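# Drop the whole wire into the bin below its rim

## Task

Get every part of the wire inside the bin so that none of it sits above the bin's rim, and do not let any of the wire dangle over the table edge, since that can count as failure.

## Robot and tools

Robot: two arms, left_arm and right_arm, each with a two-finger gripper. Scene frame: origin at table-top height midway between the nominal bases, +x out over the table, +z up, left_arm on the +y side (unrelated to which side it appears on in images). Calibrated bases: left_arm at (+0.082, +0.855, 0) m, right_arm at (+0.094, -0.812, 0) m, each rotated only slightly about z. Each arm reports its hand pose, velocities and targets in its own base frame, and offsets run along that base's axes; fixed cameras and the table use the scene frame. Gripper axes: fingers point along +z, open and close along y; a block juts about 10 cm toward +x. end_effector_position is the point between the closed pads; closed fingertips extend about 19 mm past it, open ones about 6 mm. Reported poses may be off by a few centimetres.

The 18-number row: one flat list covering both arms, each number in [-1, 1]. Order: left dx, dy, dz, rx, ry, rz, left gripper position, force_limit, speed, then those nine for the right arm. dx to rz are an offset (not a pose) from that arm's Hand target as it stood when the action or move began; 1.0 equals 0.6 m or 180 degrees, and rx, ry, rz form a single rotation vector turning about the Hand target's position. All six zeros re-command the current Hand target. Gripper position: +1 fully open (85 mm), about -0.8 pads touching, -1 closes until blocked. force_limit and speed set grip strength and closing rate (speed -1 about 20 mm/s, 0 about 85, +1 about 150); both begin at +1. The gripper numbers are always commands, so resend the previous ones to leave a gripper alone; a changed position (by 0.01 or more) is needed before a new force or speed applies.

execute_actions(actions, cameras): actions is a list of actions; each action is up to 15 rows, one per 1/30 s step, the last row held to fill out 15. Each row counts from the action's starting Hand target, not the prior row, and a repeated offset moves again. Images are returned only for an empty actions list or when cameras names them (["all"] for every camera).

move(target, speed, blend, stop_force, zero, blocking, cameras): straight-line paths toward target, one 18-number row or a list of up to 15 rows, all offsets measured from the same starting Hand targets. speed is top path speed in m/s, 0.002 to 4.2, default 0.25 (rotation up to twice that in rad/s), one value or one per target. blend in m rounds corners in a list; 0 stops at each. stop_force, 6 to 120 N, ends an arm's path when its wrist sensor feels that much push against the motion; use it slowly when approaching contact, omit it when lifting off something, and do not rely on it while the gripper rotates. zero (only with stop_force) re-zeroes moving arms first. blocking=false returns early but cannot combine with stop_force. Paths do not avoid obstacles or the other arm; avoid sweeping near an arm's own base. The result adds a move: line (done, off_target, moving, held, fault, and any limits such as paced or held).

wait(seconds 0 to 10), stop() to brake a running move, zoom_image(camera, region [x0,y0,x1,y1] in pixels, at most 504 by 504) on cam_high, cam_low, cam_left_wrist or cam_right_wrist, zero_wrist_force(arm), and finished_scene(scene: the current scene number), after which nothing else may be called in that reply.

Reading results: Hand target is the last commanded pose after clipping; the gripper often rests a bit short, and the next command asks again. Orientation commands are clipped to 32 degrees from the measured one per step. To grasp, send position -1 and look for object_status 2 (0 moving, 1 blocked while opening, 2 blocked while closing, 3 reached target or pads met). position_measured is in counts: 3 fully open, about 78 for 60 mm, 130 for 40 mm, 180 for 20 mm, 230 pads touching. Wrist force and torque are in the end effector's axes; the sensor zeroes at scene start. Joint velocities reading within noise means the arm is still. MOTOR HOT appears at 70 °C; at 85 °C an arm brakes for 30 to 60 s.

Avoid: pressing into firm surfaces or past contact (arms are stiff); outside force near 150 N, or joint torque at limits (shoulder 693, elbow 407, wrists 100 N m), which freezes the arm 10 s; contact between arms or one gripper closing on the other's fingers; fast swings with a load; squeezing hard on a part still resting on something; releasing a moving part; dropping things from height or off the table. Keep arms from staying stretched or straining toward unreachable poses to limit heating. A loose object may occasionally be nudged by outside pushes.

Each tool is called after "Emit:" as name([rows], argument=value, ...), one row to a line, values as JSON.

## Session

Emit:
execute_actions(actions=[])

Scene clock: 0.00 s.
left_arm: end_effector_position=(+0.0777, -0.4904, +0.2700) position_measured=3 object_status=3 end_effector_quat_wxyz=(-0.410, -0.103, +0.891, +0.168) | right_arm: end_effector_position=(+0.0371, +0.7833, +0.2380) position_measured=3 object_status=3 end_effector_quat_wxyz=(-0.019, +0.523, +0.850, -0.056)
Joint positions: left_arm=[-1.346 -1.573 2.406 -1.844 -2.342 -1.344] | right_arm=[4.879 -1.695 -2.221 -0.856 1.673 2.838]
Joint velocities: within noise
Joint torques (N m): no reading
Wrist force (N): no reading
Wrist torque (N m): no reading
Wrist force, peak (N): no reading
Hand target: left_arm +0.0777, -0.4904, +0.2700; -0.410, -0.103, +0.891, +0.168 | right_arm +0.0371, +0.7833, +0.2380; -0.019, +0.523, +0.850, -0.056
Tool commands: left_gripper/position=+1.0 left_gripper/force_limit=+1.0 left_gripper/speed=+1.0 right_gripper/position=+1.0 right_gripper/force_limit=+1.0 right_gripper/speed=+1.0
camera_calibration:
cam_left_wrist: T_world_to_cam=[[-0.0462183, 0.923352, 0.381163, 0.362286], [0.877316, 0.219985, -0.426525, 0.168542], [-0.477683, 0.314687, -0.820239, 0.540971], [0, 0, 0, 1]] pos_world=[0.127292, -0.541831, 0.377522]
cam_right_wrist: T_world_to_cam=[[0.877063, 0.461526, -0.133242, -0.352056], [0.477494, -0.80727, 0.346864, 0.553375], [0.052524, -0.367844, -0.928403, 0.637732], [0, 0, 0, 1]] pos_world=[0.0110459, 0.843792, 0.353218]

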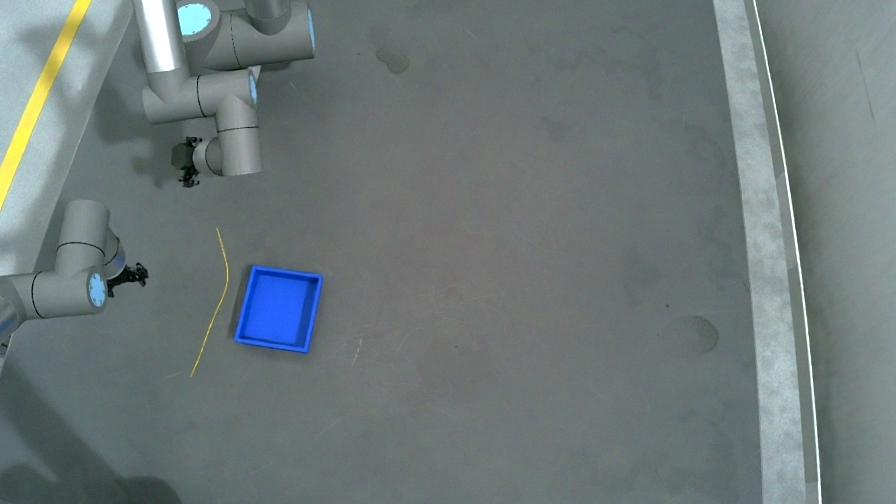

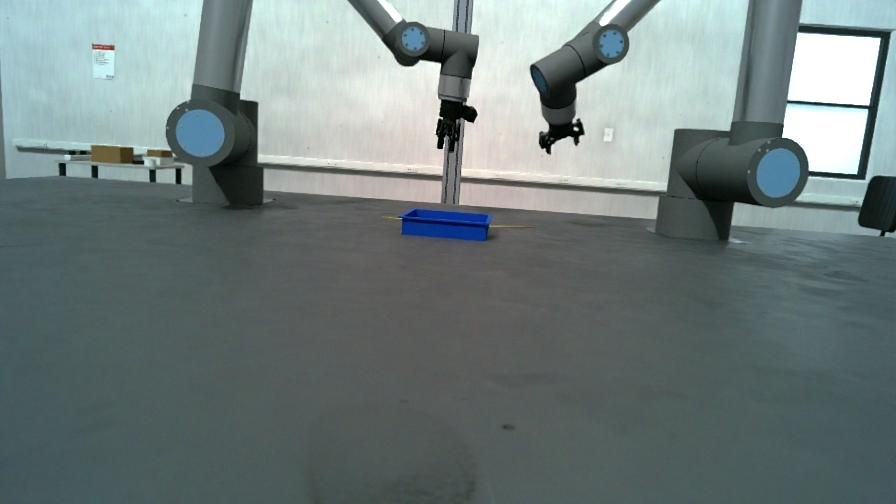

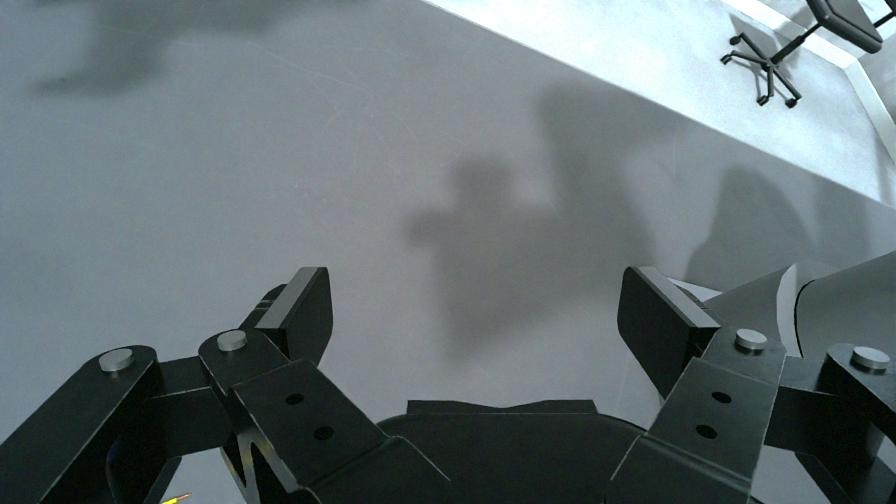

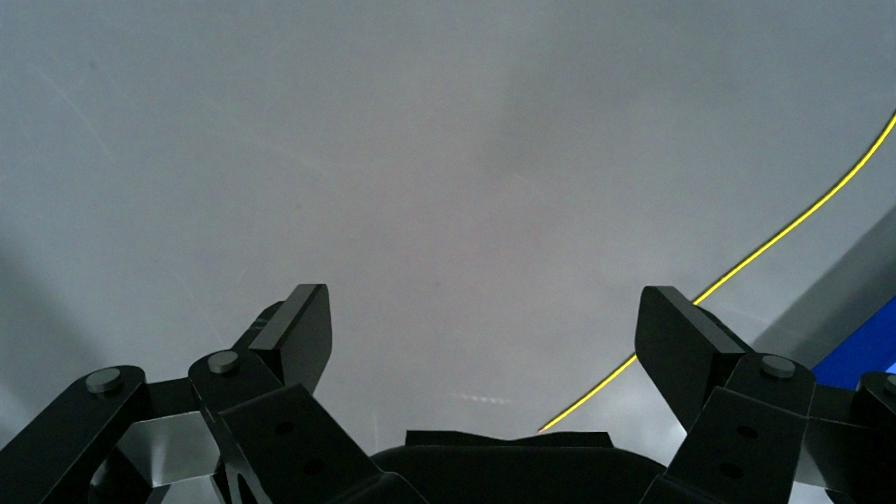

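Emit:
move(target=[0.127,-0.228,-0.117,-0.2684,-0.1705,-0.43,0,1,1,0.27,-0.293,-0.063,0.0462,0.0172,0.785,0,1,1], speed=0.6, cameras=["all"])

Scene clock: 16.80 s.
left_arm: end_effector_position=(+0.1539, -0.6272, +0.1998) position_measured=128 object_status=3 end_effector_quat_wxyz=(+0.000, +0.578, +0.816, +0.000) | right_arm: end_effector_position=(+0.1991, +0.6076, +0.2002) position_measured=128 object_status=3 end_effector_quat_wxyz=(+0.000, -0.631, +0.776, +0.000)
Joint positions: left_arm=[-1.647 -1.582 2.462 -2.451 -1.57 -0.416] | right_arm=[4.716 -1.551 -2.47 -0.691 1.57 0.208]
Joint torques (N m): left_arm=[-23.02 -34.35 -44.13 -14.55 3.08 4.59] | right_arm=[-34.27 59.54 55.17 13.95 5.36 -1.74]
Wrist force (N): left_arm=[-0.9 0.0 1.1] | right_arm=[-0.1 0.0 -0.3]
Wrist torque (N m): left_arm=[-0.05 0.27 -0.03] | right_arm=[-0.09 0.10 0.46]
Wrist force, peak (N): left_arm=[-1.2 -0.3 1.7] | right_arm=[1.1 -1.0 0.5]
Hand target: left_arm +0.1539, -0.6272, +0.1998; +0.000, +0.578, +0.816, +0.000 | right_arm +0.1991, +0.6075, +0.2002; +0.000, -0.631, +0.775, +0.000
Off the commanded pose: left_arm 0.000 m, 0 deg | right_arm 0.000 m, 0 deg.
move: done
camera_calibration:
cam_left_wrist: T_world_to_cam=[[0.943734, 0.3307, -0.00169951, 0.071332], [0.308594, -0.878778, 0.364031, -0.657784], [0.118891, -0.344073, -0.931385, 0.0799991], [0, 0, 0, 1]] pos_world=[0.126158, -0.57411, 0.314085]
cam_right_wrist: T_world_to_cam=[[-0.982609, 0.184832, -0.0177805, 0.097277], [0.168974, 0.929768, 0.327077, -0.642724], [0.076986, 0.318384, -0.944831, 0.110932], [0, 0, 0, 1]] pos_world=[0.195649, 0.544285, 0.316761]

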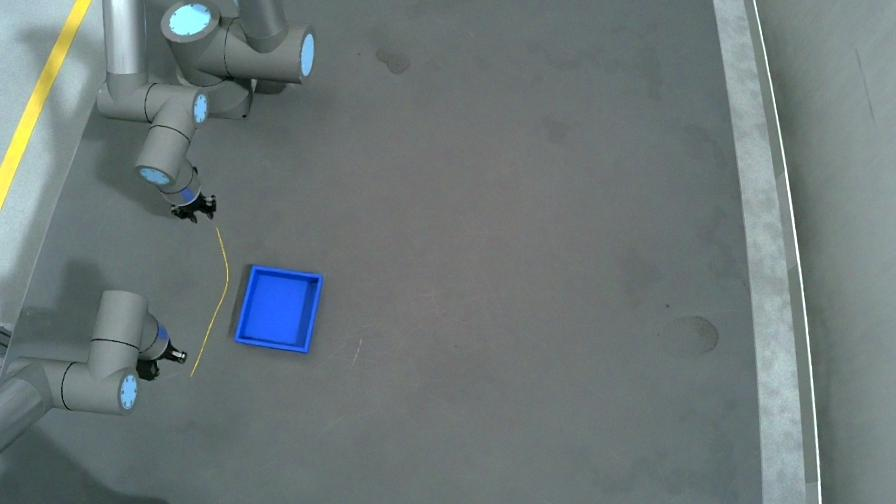

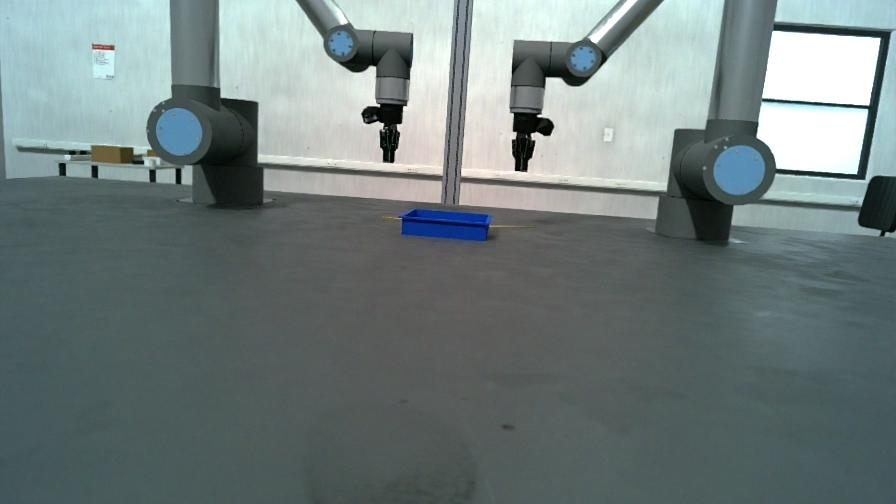

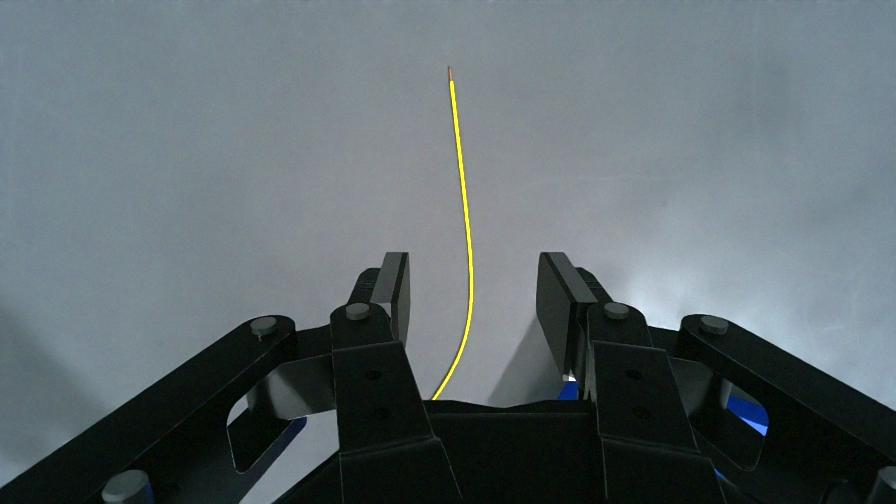

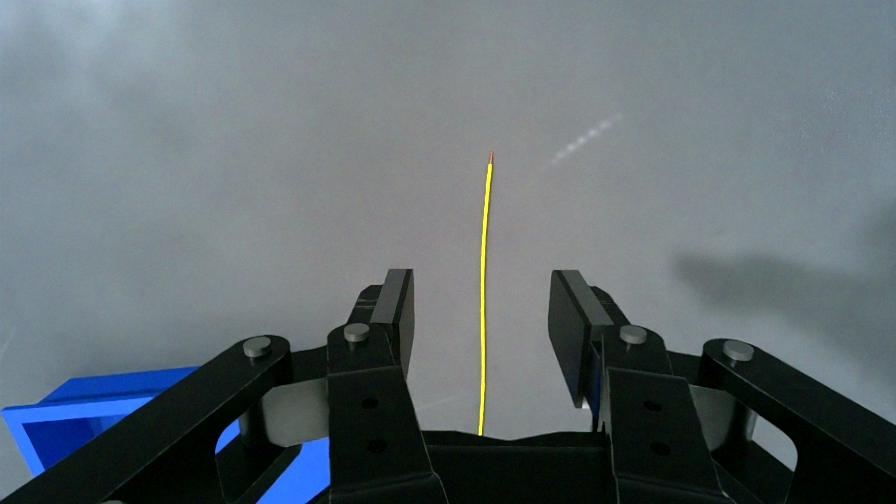

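Emit:
move(target=[-0.0157,0.030,-0.265,0,0,0.04,0,1,1,-0.0133,0.0333,-0.265,0,0,0,0,1,1], speed=0.3)

Emit:
move(target=[0,0,-0.07,0,0,0,0,1,1,0,0,-0.07,0,0,0,0,1,1], speed=0.015, stop_force=8, cameras=["cam_left_wrist","cam_right_wrist"])

Scene clock: 22.07 s.
left_arm: end_effector_position=(+0.1445, -0.6092, +0.0409) position_measured=128 object_status=3 end_effector_quat_wxyz=(+0.000, +0.525, +0.851, +0.000) | right_arm: end_effector_position=(+0.1911, +0.6275, +0.0413) position_measured=128 object_status=3 end_effector_quat_wxyz=(+0.000, -0.631, +0.775, +0.000) end_effector_velocity=(-0.001, +0.002, -0.001) end_effector_angular_velocity=(+0.003, +0.000, +0.000)
Joint positions: left_arm=[-1.665 -1.322 2.584 -2.832 -1.57 -0.559] | right_arm=[4.728 -1.84 -2.543 -0.329 1.571 0.22]
Joint velocities: left_arm=[within noise] | right_arm=[0.001 -0.002 0 0.006 0 0.001]
Joint torques (N m): left_arm=[-21.54 -63.27 -12.66 -14.09 3.29 -5.61] | right_arm=[-6.67 81.8 23.74 13.5 -1.91 1.11]
Wrist force (N): left_arm=[-0.9 -0.2 1.3] | right_arm=[1.0 0.7 -0.4]
Wrist torque (N m): left_arm=[-0.06 0.26 0.52] | right_arm=[0.03 -0.10 0.00]
Wrist force, peak (N): left_arm=[-0.4 0.0 3.7] | right_arm=[0.1 -0.1 -2.7]
Hand target: left_arm +0.1445, -0.6092, +0.0408; +0.000, +0.525, +0.851, +0.000 | right_arm +0.1912, +0.6275, +0.0412; +0.000, -0.631, +0.775, +0.000
Off the commanded pose: left_arm 0.000 m, 0 deg | right_arm 0.000 m, 0 deg.
move: done

Scene clock: 33.87 s.
left_arm: end_effector_position=(+0.1445, -0.6087, +0.0181) position_measured=128 object_status=3 end_effector_quat_wxyz=(+0.000, +0.525, +0.851, +0.001) | right_arm: end_effector_position=(+0.1911, +0.6270, +0.0186) position_measured=128 object_status=3 end_effector_quat_wxyz=(+0.000, -0.631, +0.775, +0.000)
Joint positions: left_arm=[-1.665 -1.274 2.593 -2.888 -1.57 -0.56] | right_arm=[4.728 -1.884 -2.551 -0.278 1.571 0.22]
Joint torques (N m): left_arm=[-2.67 -97.58 -30.07 -11.14 -0.59 -0.84] | right_arm=[-1.93 89.34 35.11 11.3 0.63 0.9]
Wrist force (N): left_arm=[-0.1 2.3 -2.5] | right_arm=[0.9 1.7 2.4]
Wrist torque (N m): left_arm=[0.34 0.13 0.54] | right_arm=[0.19 -0.11 0.01]
Wrist force, peak (N): left_arm=[52.4 20.3 -167.0] | right_arm=[63.4 0.5 -177.5]
Hand target: left_arm +0.1445, -0.6087, +0.0181; +0.000, +0.525, +0.851, +0.001 (not the last commanded pose) | right_arm +0.1911, +0.6270, +0.0186; +0.000, -0.631, +0.775, +0.000 (not the last commanded pose)
Tool commands: left_gripper/position=+0.003922 left_gripper/force_limit=+1.0 left_gripper/speed=+1.0 right_gripper/position=+0.003922 right_gripper/force_limit=+1.0 right_gripper/speed=+1.0
Off the commanded pose: left_arm 0.019 m, 0 deg | right_arm 0.019 m, 0 deg.
FORCE FAULT: contact force on the left arm reached its limit, and that arm stopped for 10 seconds. FORCE FAULT: contact force on the right arm reached its limit, and that arm stopped for 10 seconds. On each arm, the contact can be on any part of the arm, not only on its tool. The stops overlap, and together they count as 20 of the actions that you can send in this scene. Those arms' remaining commands of this call were not run. Those arms' targets are now where they stood when their stops ended, not their last commands. Those arms accept commands again.
move: fault (left_arm, right_arm)
camera_calibration:
cam_left_wrist: T_world_to_cam=[[0.894896, 0.446273, -0.000881837, 0.151113], [0.416152, -0.833777, 0.362813, -0.560521], [0.161179, -0.325047, -0.931862, -0.0762056], [0, 0, 0, 1]] pos_world=[0.110314, -0.559557, 0.132484]
cam_right_wrist: T_world_to_cam=[[-0.982677, 0.184454, -0.0179884, 0.0829008], [0.168673, 0.930354, 0.325563, -0.600415], [0.0767869, 0.316889, -0.945349, -0.0652657], [0, 0, 0, 1]] pos_world=[0.18775, 0.563989, 0.135265]
Images, in order (width x height): cam_left_wrist 896x504, cam_right_wrist 896x504.

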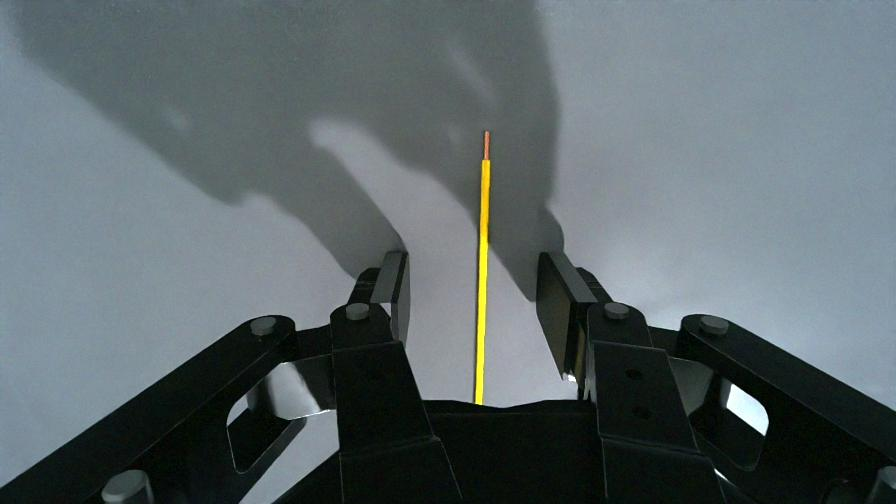

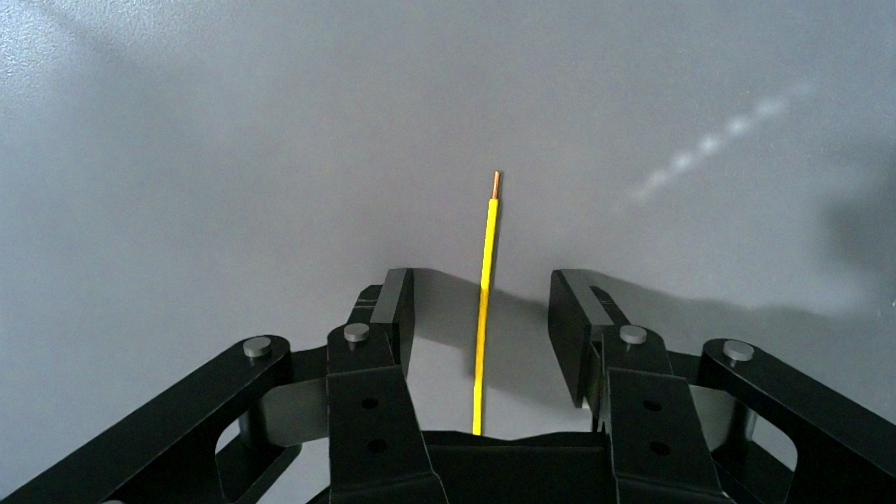

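Emit:
move(target=[0,0,0.002,0,0,0,0.003922,1,1,0,0,0.002,0,0,0,0.003922,1,1], speed=0.05)

Emit:
move(target=[0,0,0,0,0,0,-1,-0.5,-0.5,0,0,0,0,0,0,-1,-0.5,-0.5], cameras=["cam_left_wrist","cam_right_wrist"])

Scene clock: 35.97 s.
left_arm: end_effector_position=(+0.1445, -0.6087, +0.0192) position_measured=128 object_status=3 end_effector_quat_wxyz=(+0.000, +0.525, +0.851, +0.001) | right_arm: end_effector_position=(+0.1911, +0.6270, +0.0197) position_measured=128 object_status=3 end_effector_quat_wxyz=(+0.000, -0.631, +0.775, +0.000)
Joint positions: left_arm=[-1.665 -1.277 2.593 -2.885 -1.57 -0.56] | right_arm=[4.728 -1.882 -2.551 -0.28 1.571 0.22]
Joint torques (N m): left_arm=[-2.02 -130.63 -50.01 -3.82 -0.24 -0.46] | right_arm=[-0.36 124.34 50.21 7.51 0.87 1.14]
Wrist force (N): left_arm=[-0.3 2.0 -2.3] | right_arm=[0.6 1.0 2.6]
Wrist torque (N m): left_arm=[0.29 0.17 0.53] | right_arm=[0.06 -0.05 0.00]
Wrist force, peak (N): left_arm=[-0.1 2.3 -2.4] | right_arm=[1.1 1.6 2.7]
Hand target: left_arm +0.1445, -0.6087, +0.0193; +0.000, +0.525, +0.851, +0.001 | right_arm +0.1911, +0.6270, +0.0198; +0.000, -0.631, +0.775, +0.000
Off the commanded pose: left_arm 0.000 m, 0 deg | right_arm 0.000 m, 0 deg.
move: done

Scene clock: 36.97 s.
left_arm: end_effector_position=(+0.1445, -0.6088, +0.0194) position_measured=229 object_status=0 end_effector_quat_wxyz=(+0.000, +0.525, +0.851, +0.001) | right_arm: end_effector_position=(+0.1911, +0.6271, +0.0198) position_measured=229 object_status=0 end_effector_quat_wxyz=(+0.000, -0.631, +0.775, +0.000)
Joint positions: left_arm=[-1.665 -1.277 2.592 -2.884 -1.57 -0.56] | right_arm=[4.728 -1.882 -2.551 -0.281 1.571 0.22]
Joint torques (N m): left_arm=[-1.74 -65.09 -0.34 -2.73 1.05 -0.55] | right_arm=[1.32 62.88 11.75 7.85 -0.27 0.48]
Wrist force (N): left_arm=[-2.1 -0.6 -15.4] | right_arm=[-2.3 3.2 -14.5]
Wrist torque (N m): left_arm=[0.37 0.04 0.54] | right_arm=[0.00 -0.17 0.00]
Wrist force, peak (N): left_arm=[0.8 -8.0 -67.3] | right_arm=[1.2 13.1 -60.4]
Hand target: left_arm +0.1445, -0.6087, +0.0193; +0.000, +0.525, +0.851, +0.001 | right_arm +0.1911, +0.6270, +0.0198; +0.000, -0.631, +0.775, +0.000
Off the commanded pose: left_arm 0.000 m, 0 deg | right_arm 0.000 m, 0 deg.
move: done
camera_calibration:
cam_left_wrist: T_world_to_cam=[[0.89491, 0.446245, -0.000965982, 0.151153], [0.416125, -0.833722, 0.362969, -0.561063], [0.161168, -0.325227, -0.931801, -0.0751343], [0, 0, 0, 1]] pos_world=[0.110314, -0.559658, 0.133784]
cam_right_wrist: T_world_to_cam=[[-0.982678, 0.184448, -0.017971, 0.0829256], [0.168665, 0.930324, 0.325651, -0.600832], [0.0767844, 0.316979, -0.945319, -0.0640913], [0, 0, 0, 1]] pos_world=[0.18775, 0.563989, 0.136565]
Images, in order (width x height): cam_left_wrist 896x504, cam_right_wrist 896x504.

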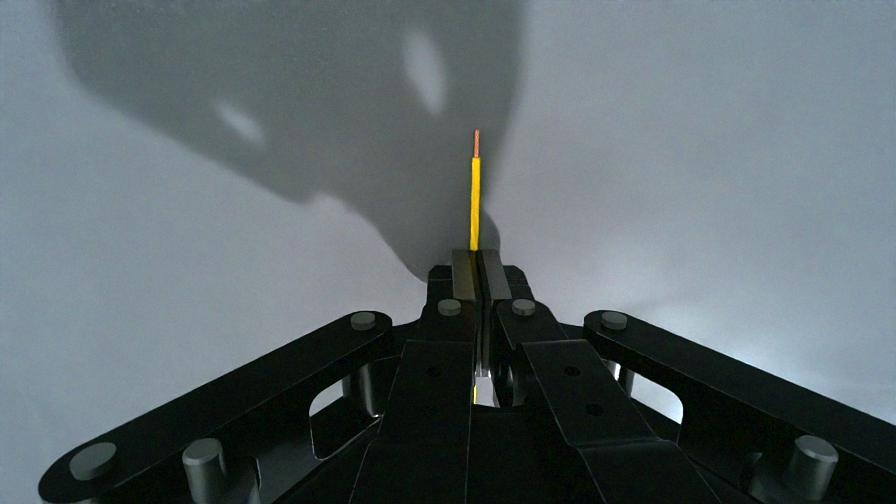

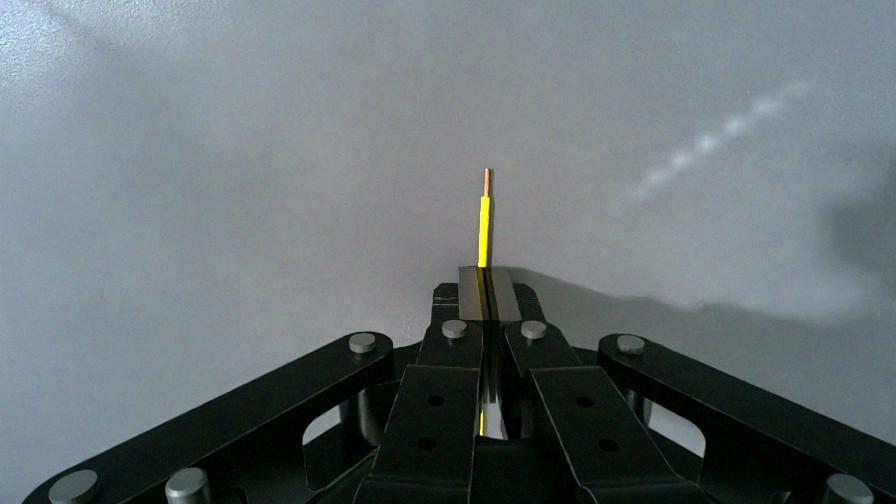

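Emit:
move(target=[0,0,0.05,0,0,0,-1,-0.5,-0.5,0,0,0.05,0,0,0,-1,-0.5,-0.5], speed=0.08)

Emit:
move(target=[0,-0.133,0.38,0,0,0,-1,-0.5,-0.5,0,0.133,0.38,0,0,0,-1,-0.5,-0.5], speed=0.2, cameras=["all"])

Scene clock: 40.43 s.
left_arm: end_effector_position=(+0.1445, -0.6087, +0.0492) position_measured=229 object_status=2 end_effector_quat_wxyz=(+0.000, +0.525, +0.851, +0.001) | right_arm: end_effector_position=(+0.1911, +0.6270, +0.0496) position_measured=229 object_status=2 end_effector_quat_wxyz=(+0.000, -0.631, +0.775, +0.000)
Joint positions: left_arm=[-1.665 -1.34 2.58 -2.809 -1.57 -0.56] | right_arm=[4.728 -1.823 -2.54 -0.351 1.571 0.22]
Joint torques (N m): left_arm=[1.5 -125.57 -56.12 -4.46 0.52 0.3] | right_arm=[-10.72 114.23 56.13 6.98 -1.17 -1.63]
Wrist force (N): left_arm=[0.2 1.9 -2.0] | right_arm=[0.1 0.9 2.0]
Wrist torque (N m): left_arm=[0.31 0.05 0.51] | right_arm=[0.07 0.06 0.00]
Wrist force, peak (N): left_arm=[-3.3 -3.4 -40.2] | right_arm=[-3.1 4.4 -29.6]
Hand target: left_arm +0.1445, -0.6087, +0.0493; +0.000, +0.525, +0.851, +0.001 | right_arm +0.1911, +0.6270, +0.0498; +0.000, -0.631, +0.775, +0.000
Off the commanded pose: left_arm 0.000 m, 0 deg | right_arm 0.000 m, 0 deg.
move: done

Scene clock: 42.33 s.
left_arm: end_effector_position=(+0.1445, -0.6884, +0.2771) position_measured=229 object_status=2 end_effector_quat_wxyz=(+0.000, +0.525, +0.851, +0.001) | right_arm: end_effector_position=(+0.1912, +0.7067, +0.2776) position_measured=229 object_status=2 end_effector_quat_wxyz=(+0.000, -0.631, +0.775, +0.000) end_effector_velocity=(+0.000, +0.000, +0.001) end_effector_angular_velocity=(-0.002, +0.000, +0.002)
Joint positions: left_arm=[-1.654 -1.605 2.331 -2.295 -1.57 -0.548] | right_arm=[4.726 -1.571 -2.297 -0.845 1.571 0.218]
Joint velocities: left_arm=[within noise] | right_arm=[0 0.001 0.002 -0.005 0 -0.002]
Joint torques (N m): left_arm=[16.01 -104.42 -95.4 -4.21 -4.2 4.44] | right_arm=[-19.99 93.91 96.4 6.08 3.77 -0.65]
Wrist force (N): left_arm=[-0.2 1.9 -2.0] | right_arm=[0.3 0.1 2.1]
Wrist torque (N m): left_arm=[0.26 0.19 0.01] | right_arm=[-0.07 -0.01 0.37]
Wrist force, peak (N): left_arm=[-0.4 2.1 -4.3] | right_arm=[1.1 1.1 4.9]
Hand target: left_arm +0.1445, -0.6885, +0.2773; +0.000, +0.525, +0.851, +0.001 | right_arm +0.1911, +0.7068, +0.2778; +0.000, -0.631, +0.775, +0.000
Off the commanded pose: left_arm 0.000 m, 0 deg | right_arm 0.000 m, 0 deg.
move: done
camera_calibration:
cam_left_wrist: T_world_to_cam=[[0.894896, 0.446274, -0.000882157, 0.18691], [0.416152, -0.833777, 0.362813, -0.720941], [0.161179, -0.325047, -0.931862, 0.13924], [0, 0, 0, 1]] pos_world=[0.110314, -0.639257, 0.391484]
cam_right_wrist: T_world_to_cam=[[-0.982678, 0.184448, -0.017971, 0.0728562], [0.168665, 0.930324, 0.325651, -0.758899], [0.0767844, 0.316979, -0.945319, 0.154254], [0, 0, 0, 1]] pos_world=[0.18775, 0.643689, 0.394265]

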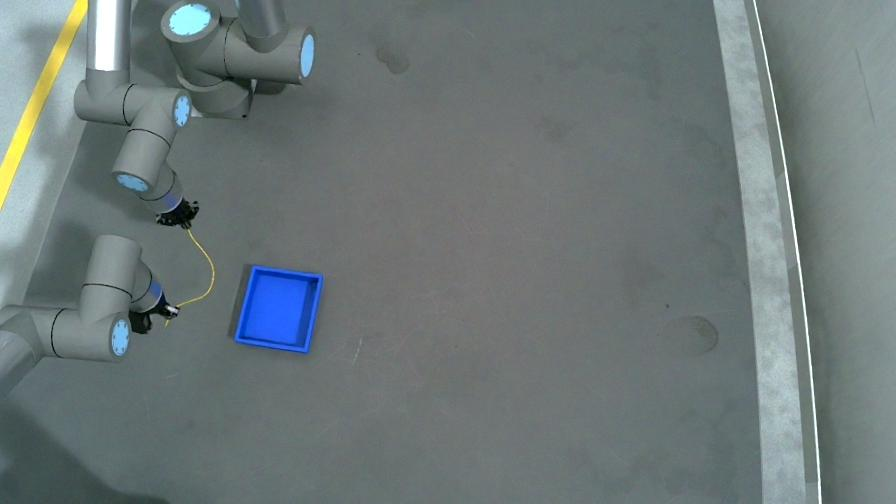

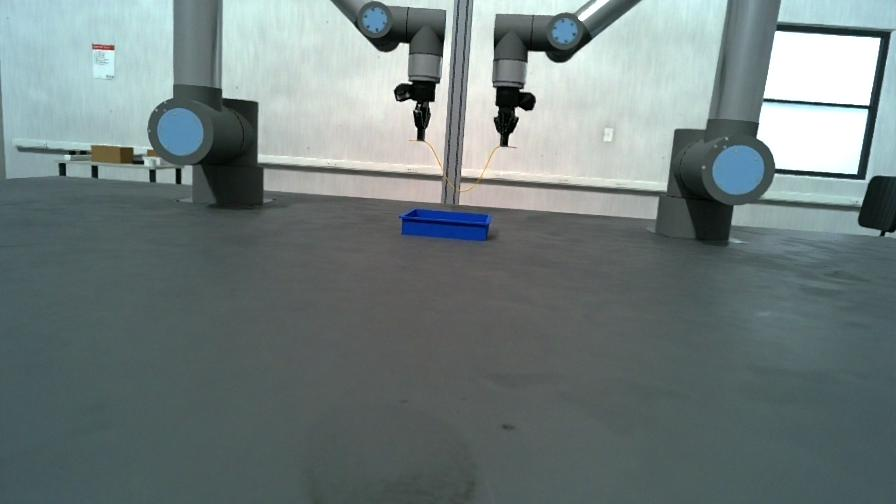

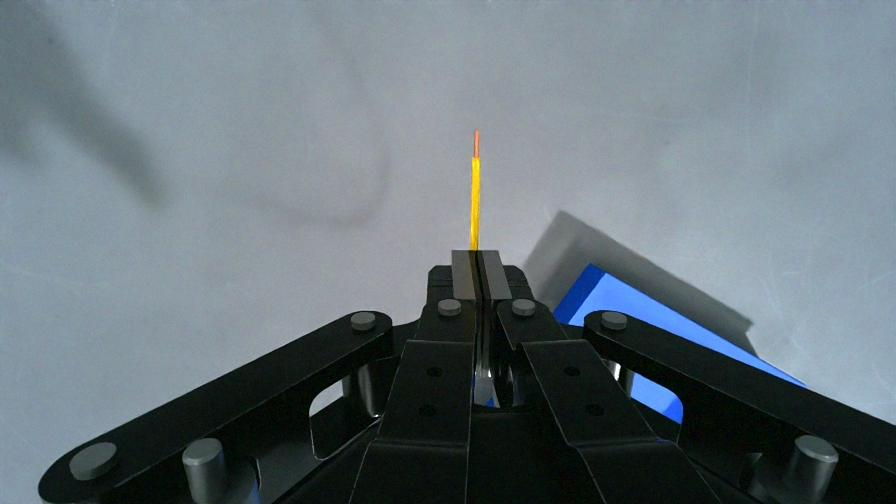

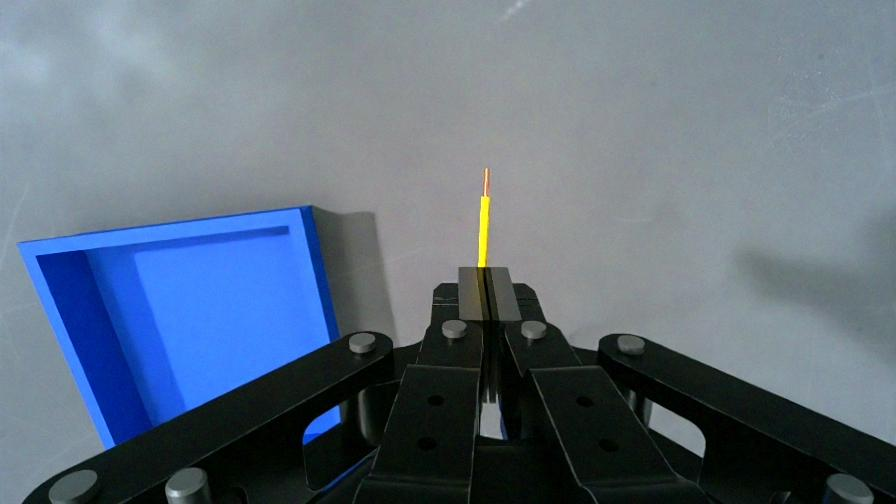

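Emit:
move(target=[0.349,-0.167,0.05,0,0,0.097,-1,-0.5,-0.5,0.328,0.02,0.05,0,0,-0.199,-1,-0.5,-0.5], speed=0.25, cameras=["all"])

Scene clock: 50.83 s.
left_arm: end_effector_position=(+0.3537, -0.7886, +0.3073) position_measured=229 object_status=2 end_effector_quat_wxyz=(+0.000, +0.390, +0.921, +0.001) | right_arm: end_effector_position=(+0.3877, +0.7188, +0.3078) position_measured=229 object_status=2 end_effector_quat_wxyz=(+0.000, -0.363, +0.932, +0.000)
Joint positions: left_arm=[-1.384 -1.447 2.108 -2.23 -1.57 -0.583] | right_arm=[4.466 -1.641 -2.169 -0.903 1.571 0.583]
Joint torques (N m): left_arm=[11.1 -73.34 -96.72 -4.32 -4.06 -5.54] | right_arm=[-24.67 70.34 99.35 6.86 0.4 5.12]
Wrist force (N): left_arm=[0.1 2.1 -2.3] | right_arm=[-0.6 0.0 1.9]
Wrist torque (N m): left_arm=[0.38 0.04 0.44] | right_arm=[-0.05 0.24 -0.24]
Wrist force, peak (N): left_arm=[-2.3 3.0 -2.9] | right_arm=[0.5 2.3 2.7]
Hand target: left_arm +0.3539, -0.7887, +0.3073; +0.000, +0.390, +0.921, +0.001 | right_arm +0.3879, +0.7188, +0.3078; +0.000, -0.362, +0.932, +0.000
Off the commanded pose: left_arm 0.000 m, 0 deg | right_arm 0.000 m, 0 deg.
move: done
camera_calibration:
cam_left_wrist: T_world_to_cam=[[0.719958, 0.694017, -0.000837357, 0.301668], [0.646947, -0.670692, 0.362811, -0.855539], [0.251235, -0.26175, -0.931862, 0.119152], [0, 0, 0, 1]] pos_world=[0.306365, -0.751977, 0.421684]
cam_right_wrist: T_world_to_cam=[[-0.68929, 0.724265, -0.0178829, -0.237436], [0.680893, 0.656051, 0.325548, -0.814496], [0.247515, 0.212221, -0.945356, 0.173007], [0, 0, 0, 1]] pos_world=[0.3481, 0.669602, 0.424465]

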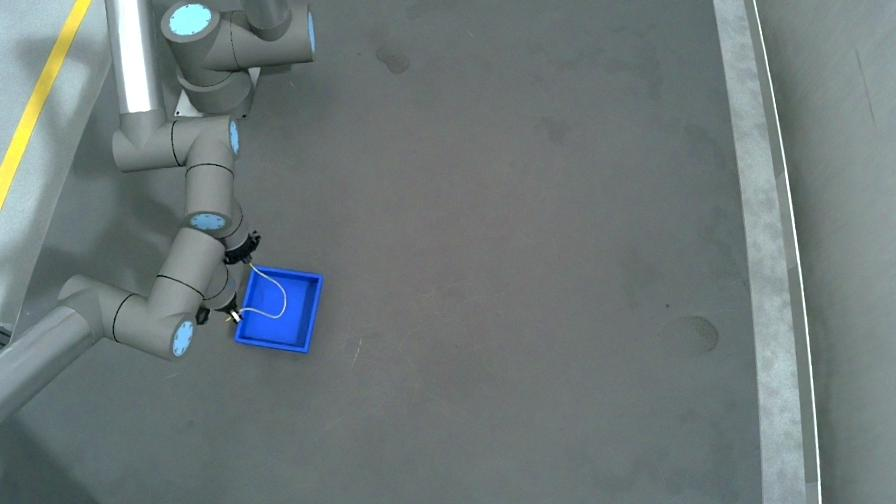

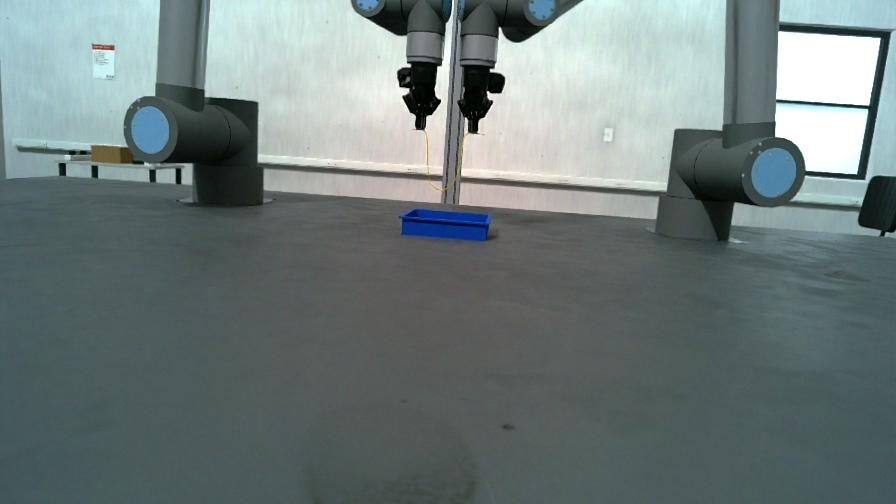

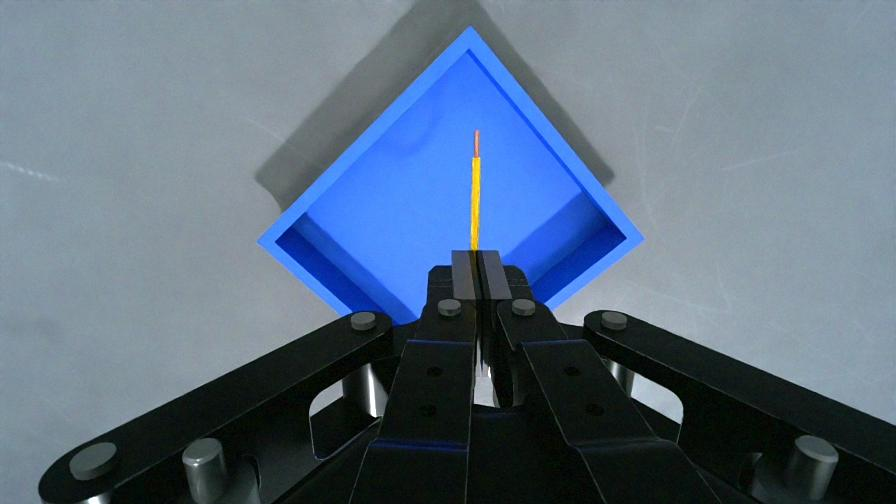

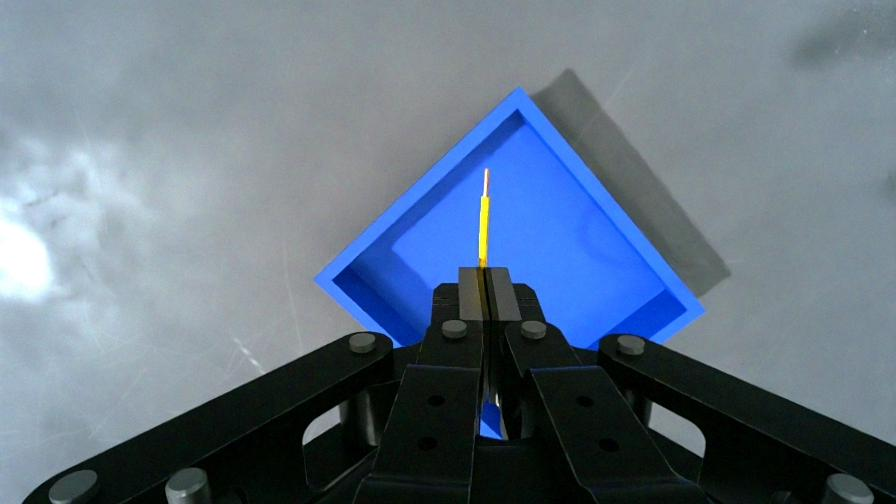

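Emit:
move([
  [0,0.027,-0.05,0,0,0,-1,-0.5,-0.5,0,0.057,-0.05,0,0,0,-1,-0.5,-0.5],
  [0,0.027,-0.34,0,0,0,-1,-0.5,-0.5,0,0.057,-0.34,0,0,0,-1,-0.5,-0.5],
], speed=0.15, blend=[0.015,0], cameras=["all"])

Scene clock: 56.47 s.
left_arm: end_effector_position=(+0.3539, -0.7762, +0.2843) position_measured=229 object_status=2 end_effector_quat_wxyz=(+0.000, +0.390, +0.921, +0.001) | right_arm: end_effector_position=(+0.3880, +0.7243, +0.3029) position_measured=229 object_status=2 end_effector_quat_wxyz=(+0.000, -0.362, +0.932, +0.000)
Joint positions: left_arm=[-1.381 -1.439 2.139 -2.269 -1.57 -0.58] | right_arm=[4.468 -1.651 -2.166 -0.896 1.571 0.585]
Joint torques (N m): left_arm=[17.37 -80.05 -52.7 -14.9 -3.55 4.02] | right_arm=[-30.9 108.7 68.92 6.79 -1.74 -2.33]
Wrist force (N): left_arm=[0.0 2.0 -2.3] | right_arm=[-0.3 -0.4 2.0]
Wrist torque (N m): left_arm=[0.38 0.04 -0.04] | right_arm=[-0.11 0.18 0.24]
Wrist force, peak (N): left_arm=[-0.4 1.7 -3.9] | right_arm=[-3.8 5.2 8.0]
Hand target: left_arm +0.3539, -0.7761, +0.2841; +0.000, +0.390, +0.921, +0.001 (not the last commanded pose) | right_arm +0.3880, +0.7242, +0.3030; +0.000, -0.362, +0.932, +0.000 (not the last commanded pose)
Off the commanded pose: left_arm 0.181 m, 0 deg | right_arm 0.201 m, 0 deg.
move: held (right_arm; a check stopped the path), off_target (left_arm; braked when a check withheld steps of right_arm); path passed 0 of 2 targets; limits=held
pose unreachable (right arm): on one or more control steps of this call, first in action 0 (counted from 0), this arm could not follow its commanded pose, so it was not sent that pose on those steps. It may still have moved: this result reports where it is.
cause: moving toward the commanded pose would bring a part of the arm too close to another arm (a part of this arm just beyond joint 5 (wrist 2) and a part of the left arm just beyond its joint 5 (wrist 2), 17 mm apart when this arm was first held).
camera_calibration:
cam_left_wrist: T_world_to_cam=[[0.719803, 0.694178, -0.000845195, 0.293138], [0.647083, -0.670527, 0.362873, -0.839019], [0.251332, -0.261744, -0.931838, 0.100854], [0, 0, 0, 1]] pos_world=[0.306565, -0.739677, 0.398684]
cam_right_wrist: T_world_to_cam=[[-0.688722, 0.724802, -0.017988, -0.241959], [0.681402, 0.655559, 0.325475, -0.816557], [0.247697, 0.211904, -0.94538, 0.167392], [0, 0, 0, 1]] pos_world=[0.348298, 0.675203, 0.419666]

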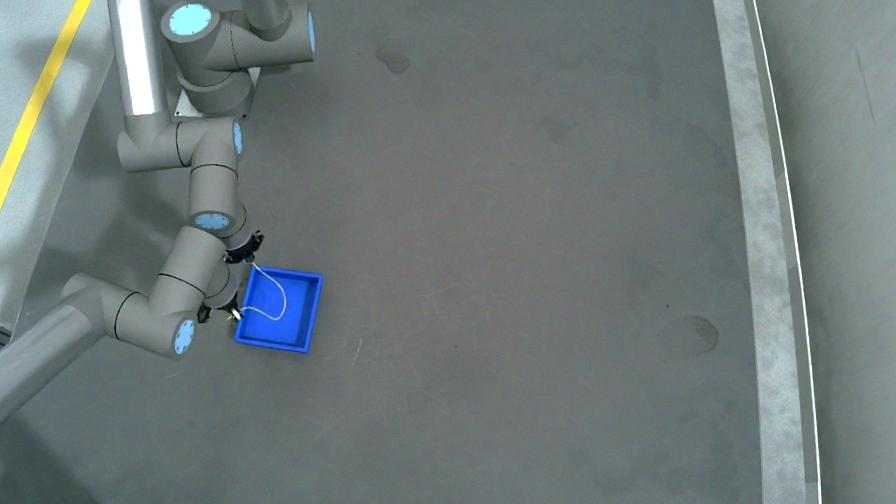

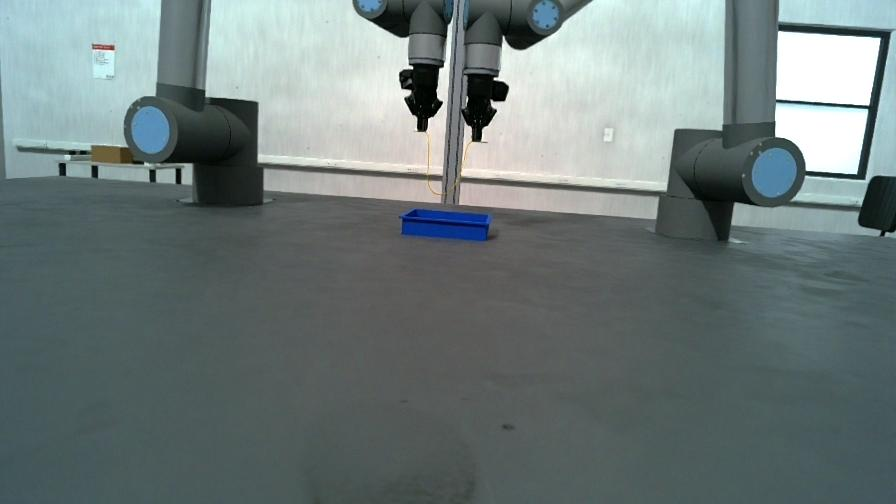

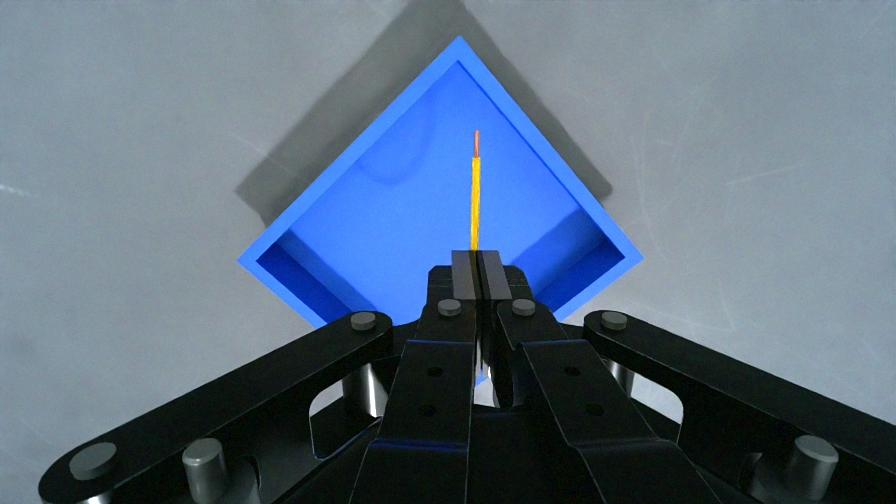

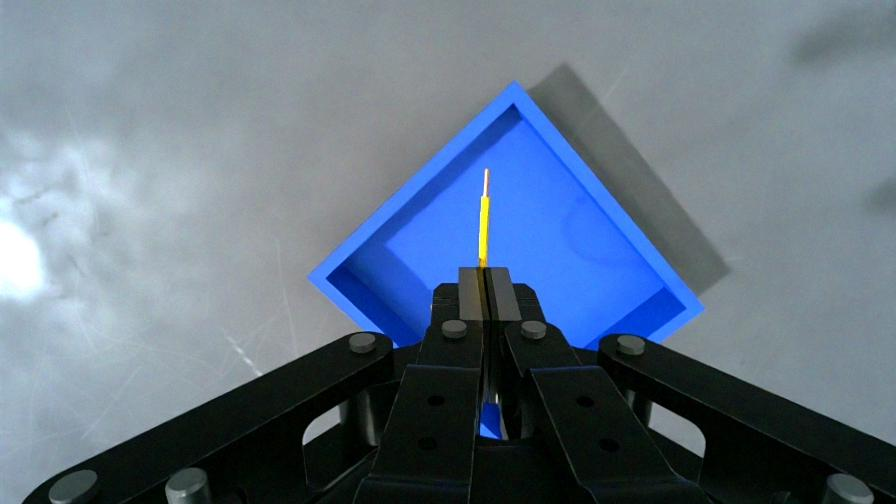

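Emit:
move([
  [0,0.033,-0.023,0,0,0.083,-1,-0.5,-0.5,0,0.025,-0.055,0,0,-0.083,-1,-0.5,-0.5],
  [0,0.033,-0.29,0,0,0.083,-1,-0.5,-0.5,0,0.025,-0.322,0,0,-0.083,-1,-0.5,-0.5],
], speed=0.15, blend=[0.01,0], cameras=["all"])

Scene clock: 62.17 s.
left_arm: end_effector_position=(+0.3539, -0.7563, +0.1103) position_measured=229 object_status=2 end_effector_quat_wxyz=(+0.000, +0.267, +0.964, +0.001) | right_arm: end_effector_position=(+0.3880, +0.7392, +0.1100) position_measured=229 object_status=2 end_effector_quat_wxyz=(+0.000, -0.238, +0.971, +0.000) end_effector_velocity=(+0.001, +0.000, -0.001) end_effector_angular_velocity=(+0.002, +0.000, -0.002)
Joint positions: left_arm=[-1.376 -1.269 2.266 -2.566 -1.57 -0.836] | right_arm=[4.472 -1.873 -2.267 -0.574 1.571 0.85]
Joint velocities: left_arm=[within noise] | right_arm=[-0.002 -0.002 -0.001 0.005 0 0]
Joint torques (N m): left_arm=[10.88 -94.04 -35.81 -14.8 3.32 2.55] | right_arm=[-15.87 103.51 46.99 13.8 -3.5 -2.88]
Wrist force (N): left_arm=[0.6 2.3 -2.5] | right_arm=[0.6 1.1 2.0]
Wrist torque (N m): left_arm=[0.28 -0.06 0.45] | right_arm=[0.15 -0.05 -0.17]
Wrist force, peak (N): left_arm=[0.3 2.0 -3.5] | right_arm=[0.4 1.0 3.1]
Hand target: left_arm +0.3539, -0.7563, +0.1101; +0.000, +0.267, +0.964, +0.001 | right_arm +0.3880, +0.7392, +0.1098; +0.000, -0.238, +0.971, +0.000
Off the commanded pose: left_arm 0.000 m, 0 deg | right_arm 0.000 m, 0 deg.
move: done
camera_calibration:
cam_left_wrist: T_world_to_cam=[[0.516434, 0.856326, -0.000872742, 0.473831], [0.79815, -0.48098, 0.362788, -0.672612], [0.310245, -0.188053, -0.931871, -0.0211885], [0, 0, 0, 1]] pos_world=[0.298716, -0.733251, 0.224684]
cam_right_wrist: T_world_to_cam=[[-0.478645, 0.877824, -0.0180224, -0.450801], [0.827323, 0.457792, 0.325521, -0.673927], [0.294, 0.140898, -0.945363, 0.0163035], [0, 0, 0, 1]] pos_world=[0.336988, 0.701945, 0.226665]

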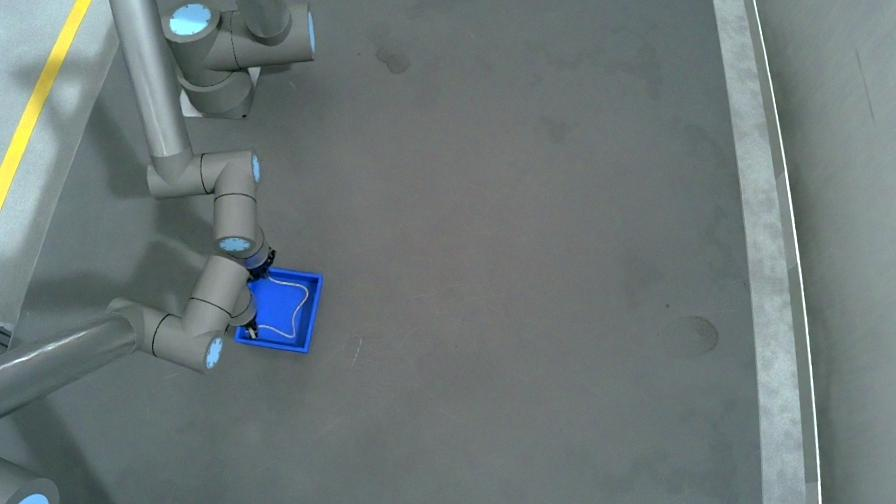

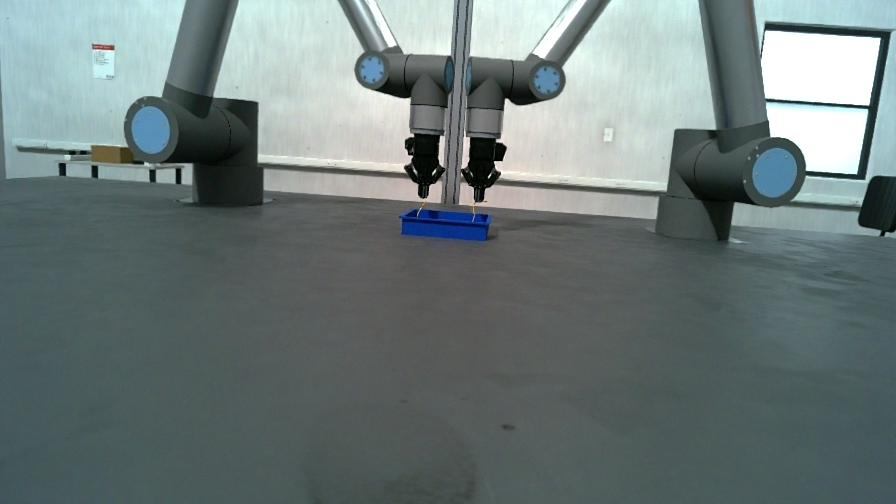

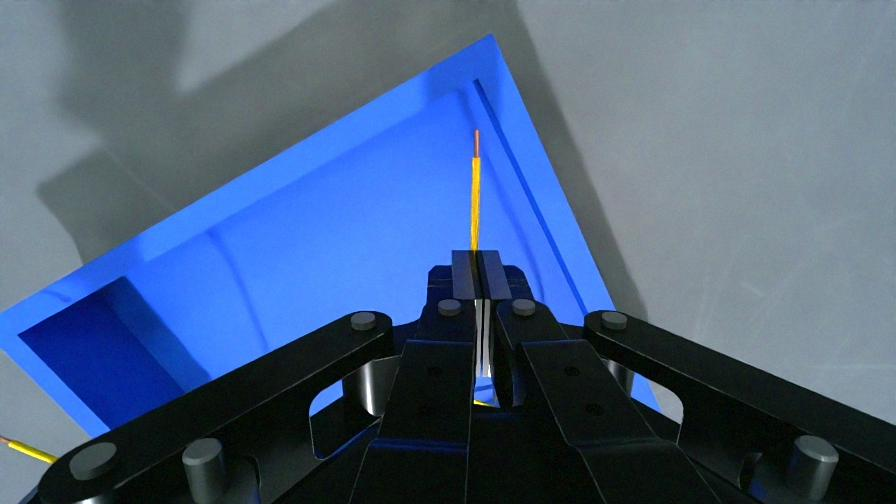

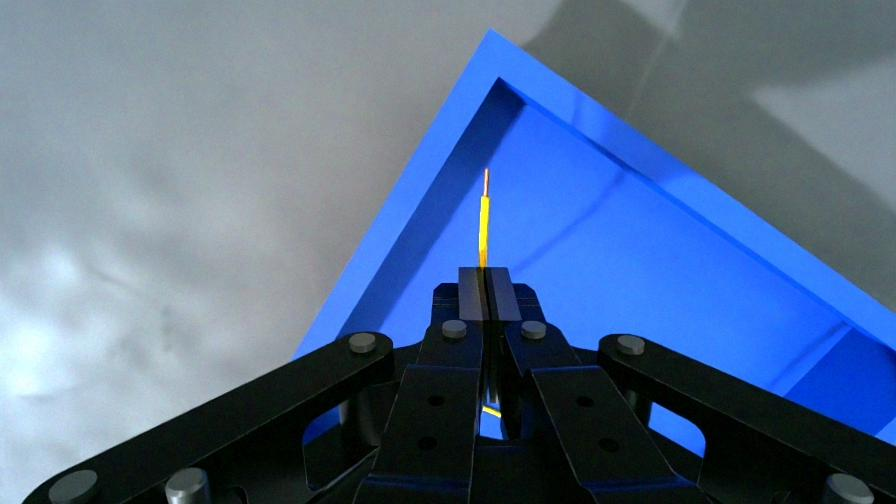

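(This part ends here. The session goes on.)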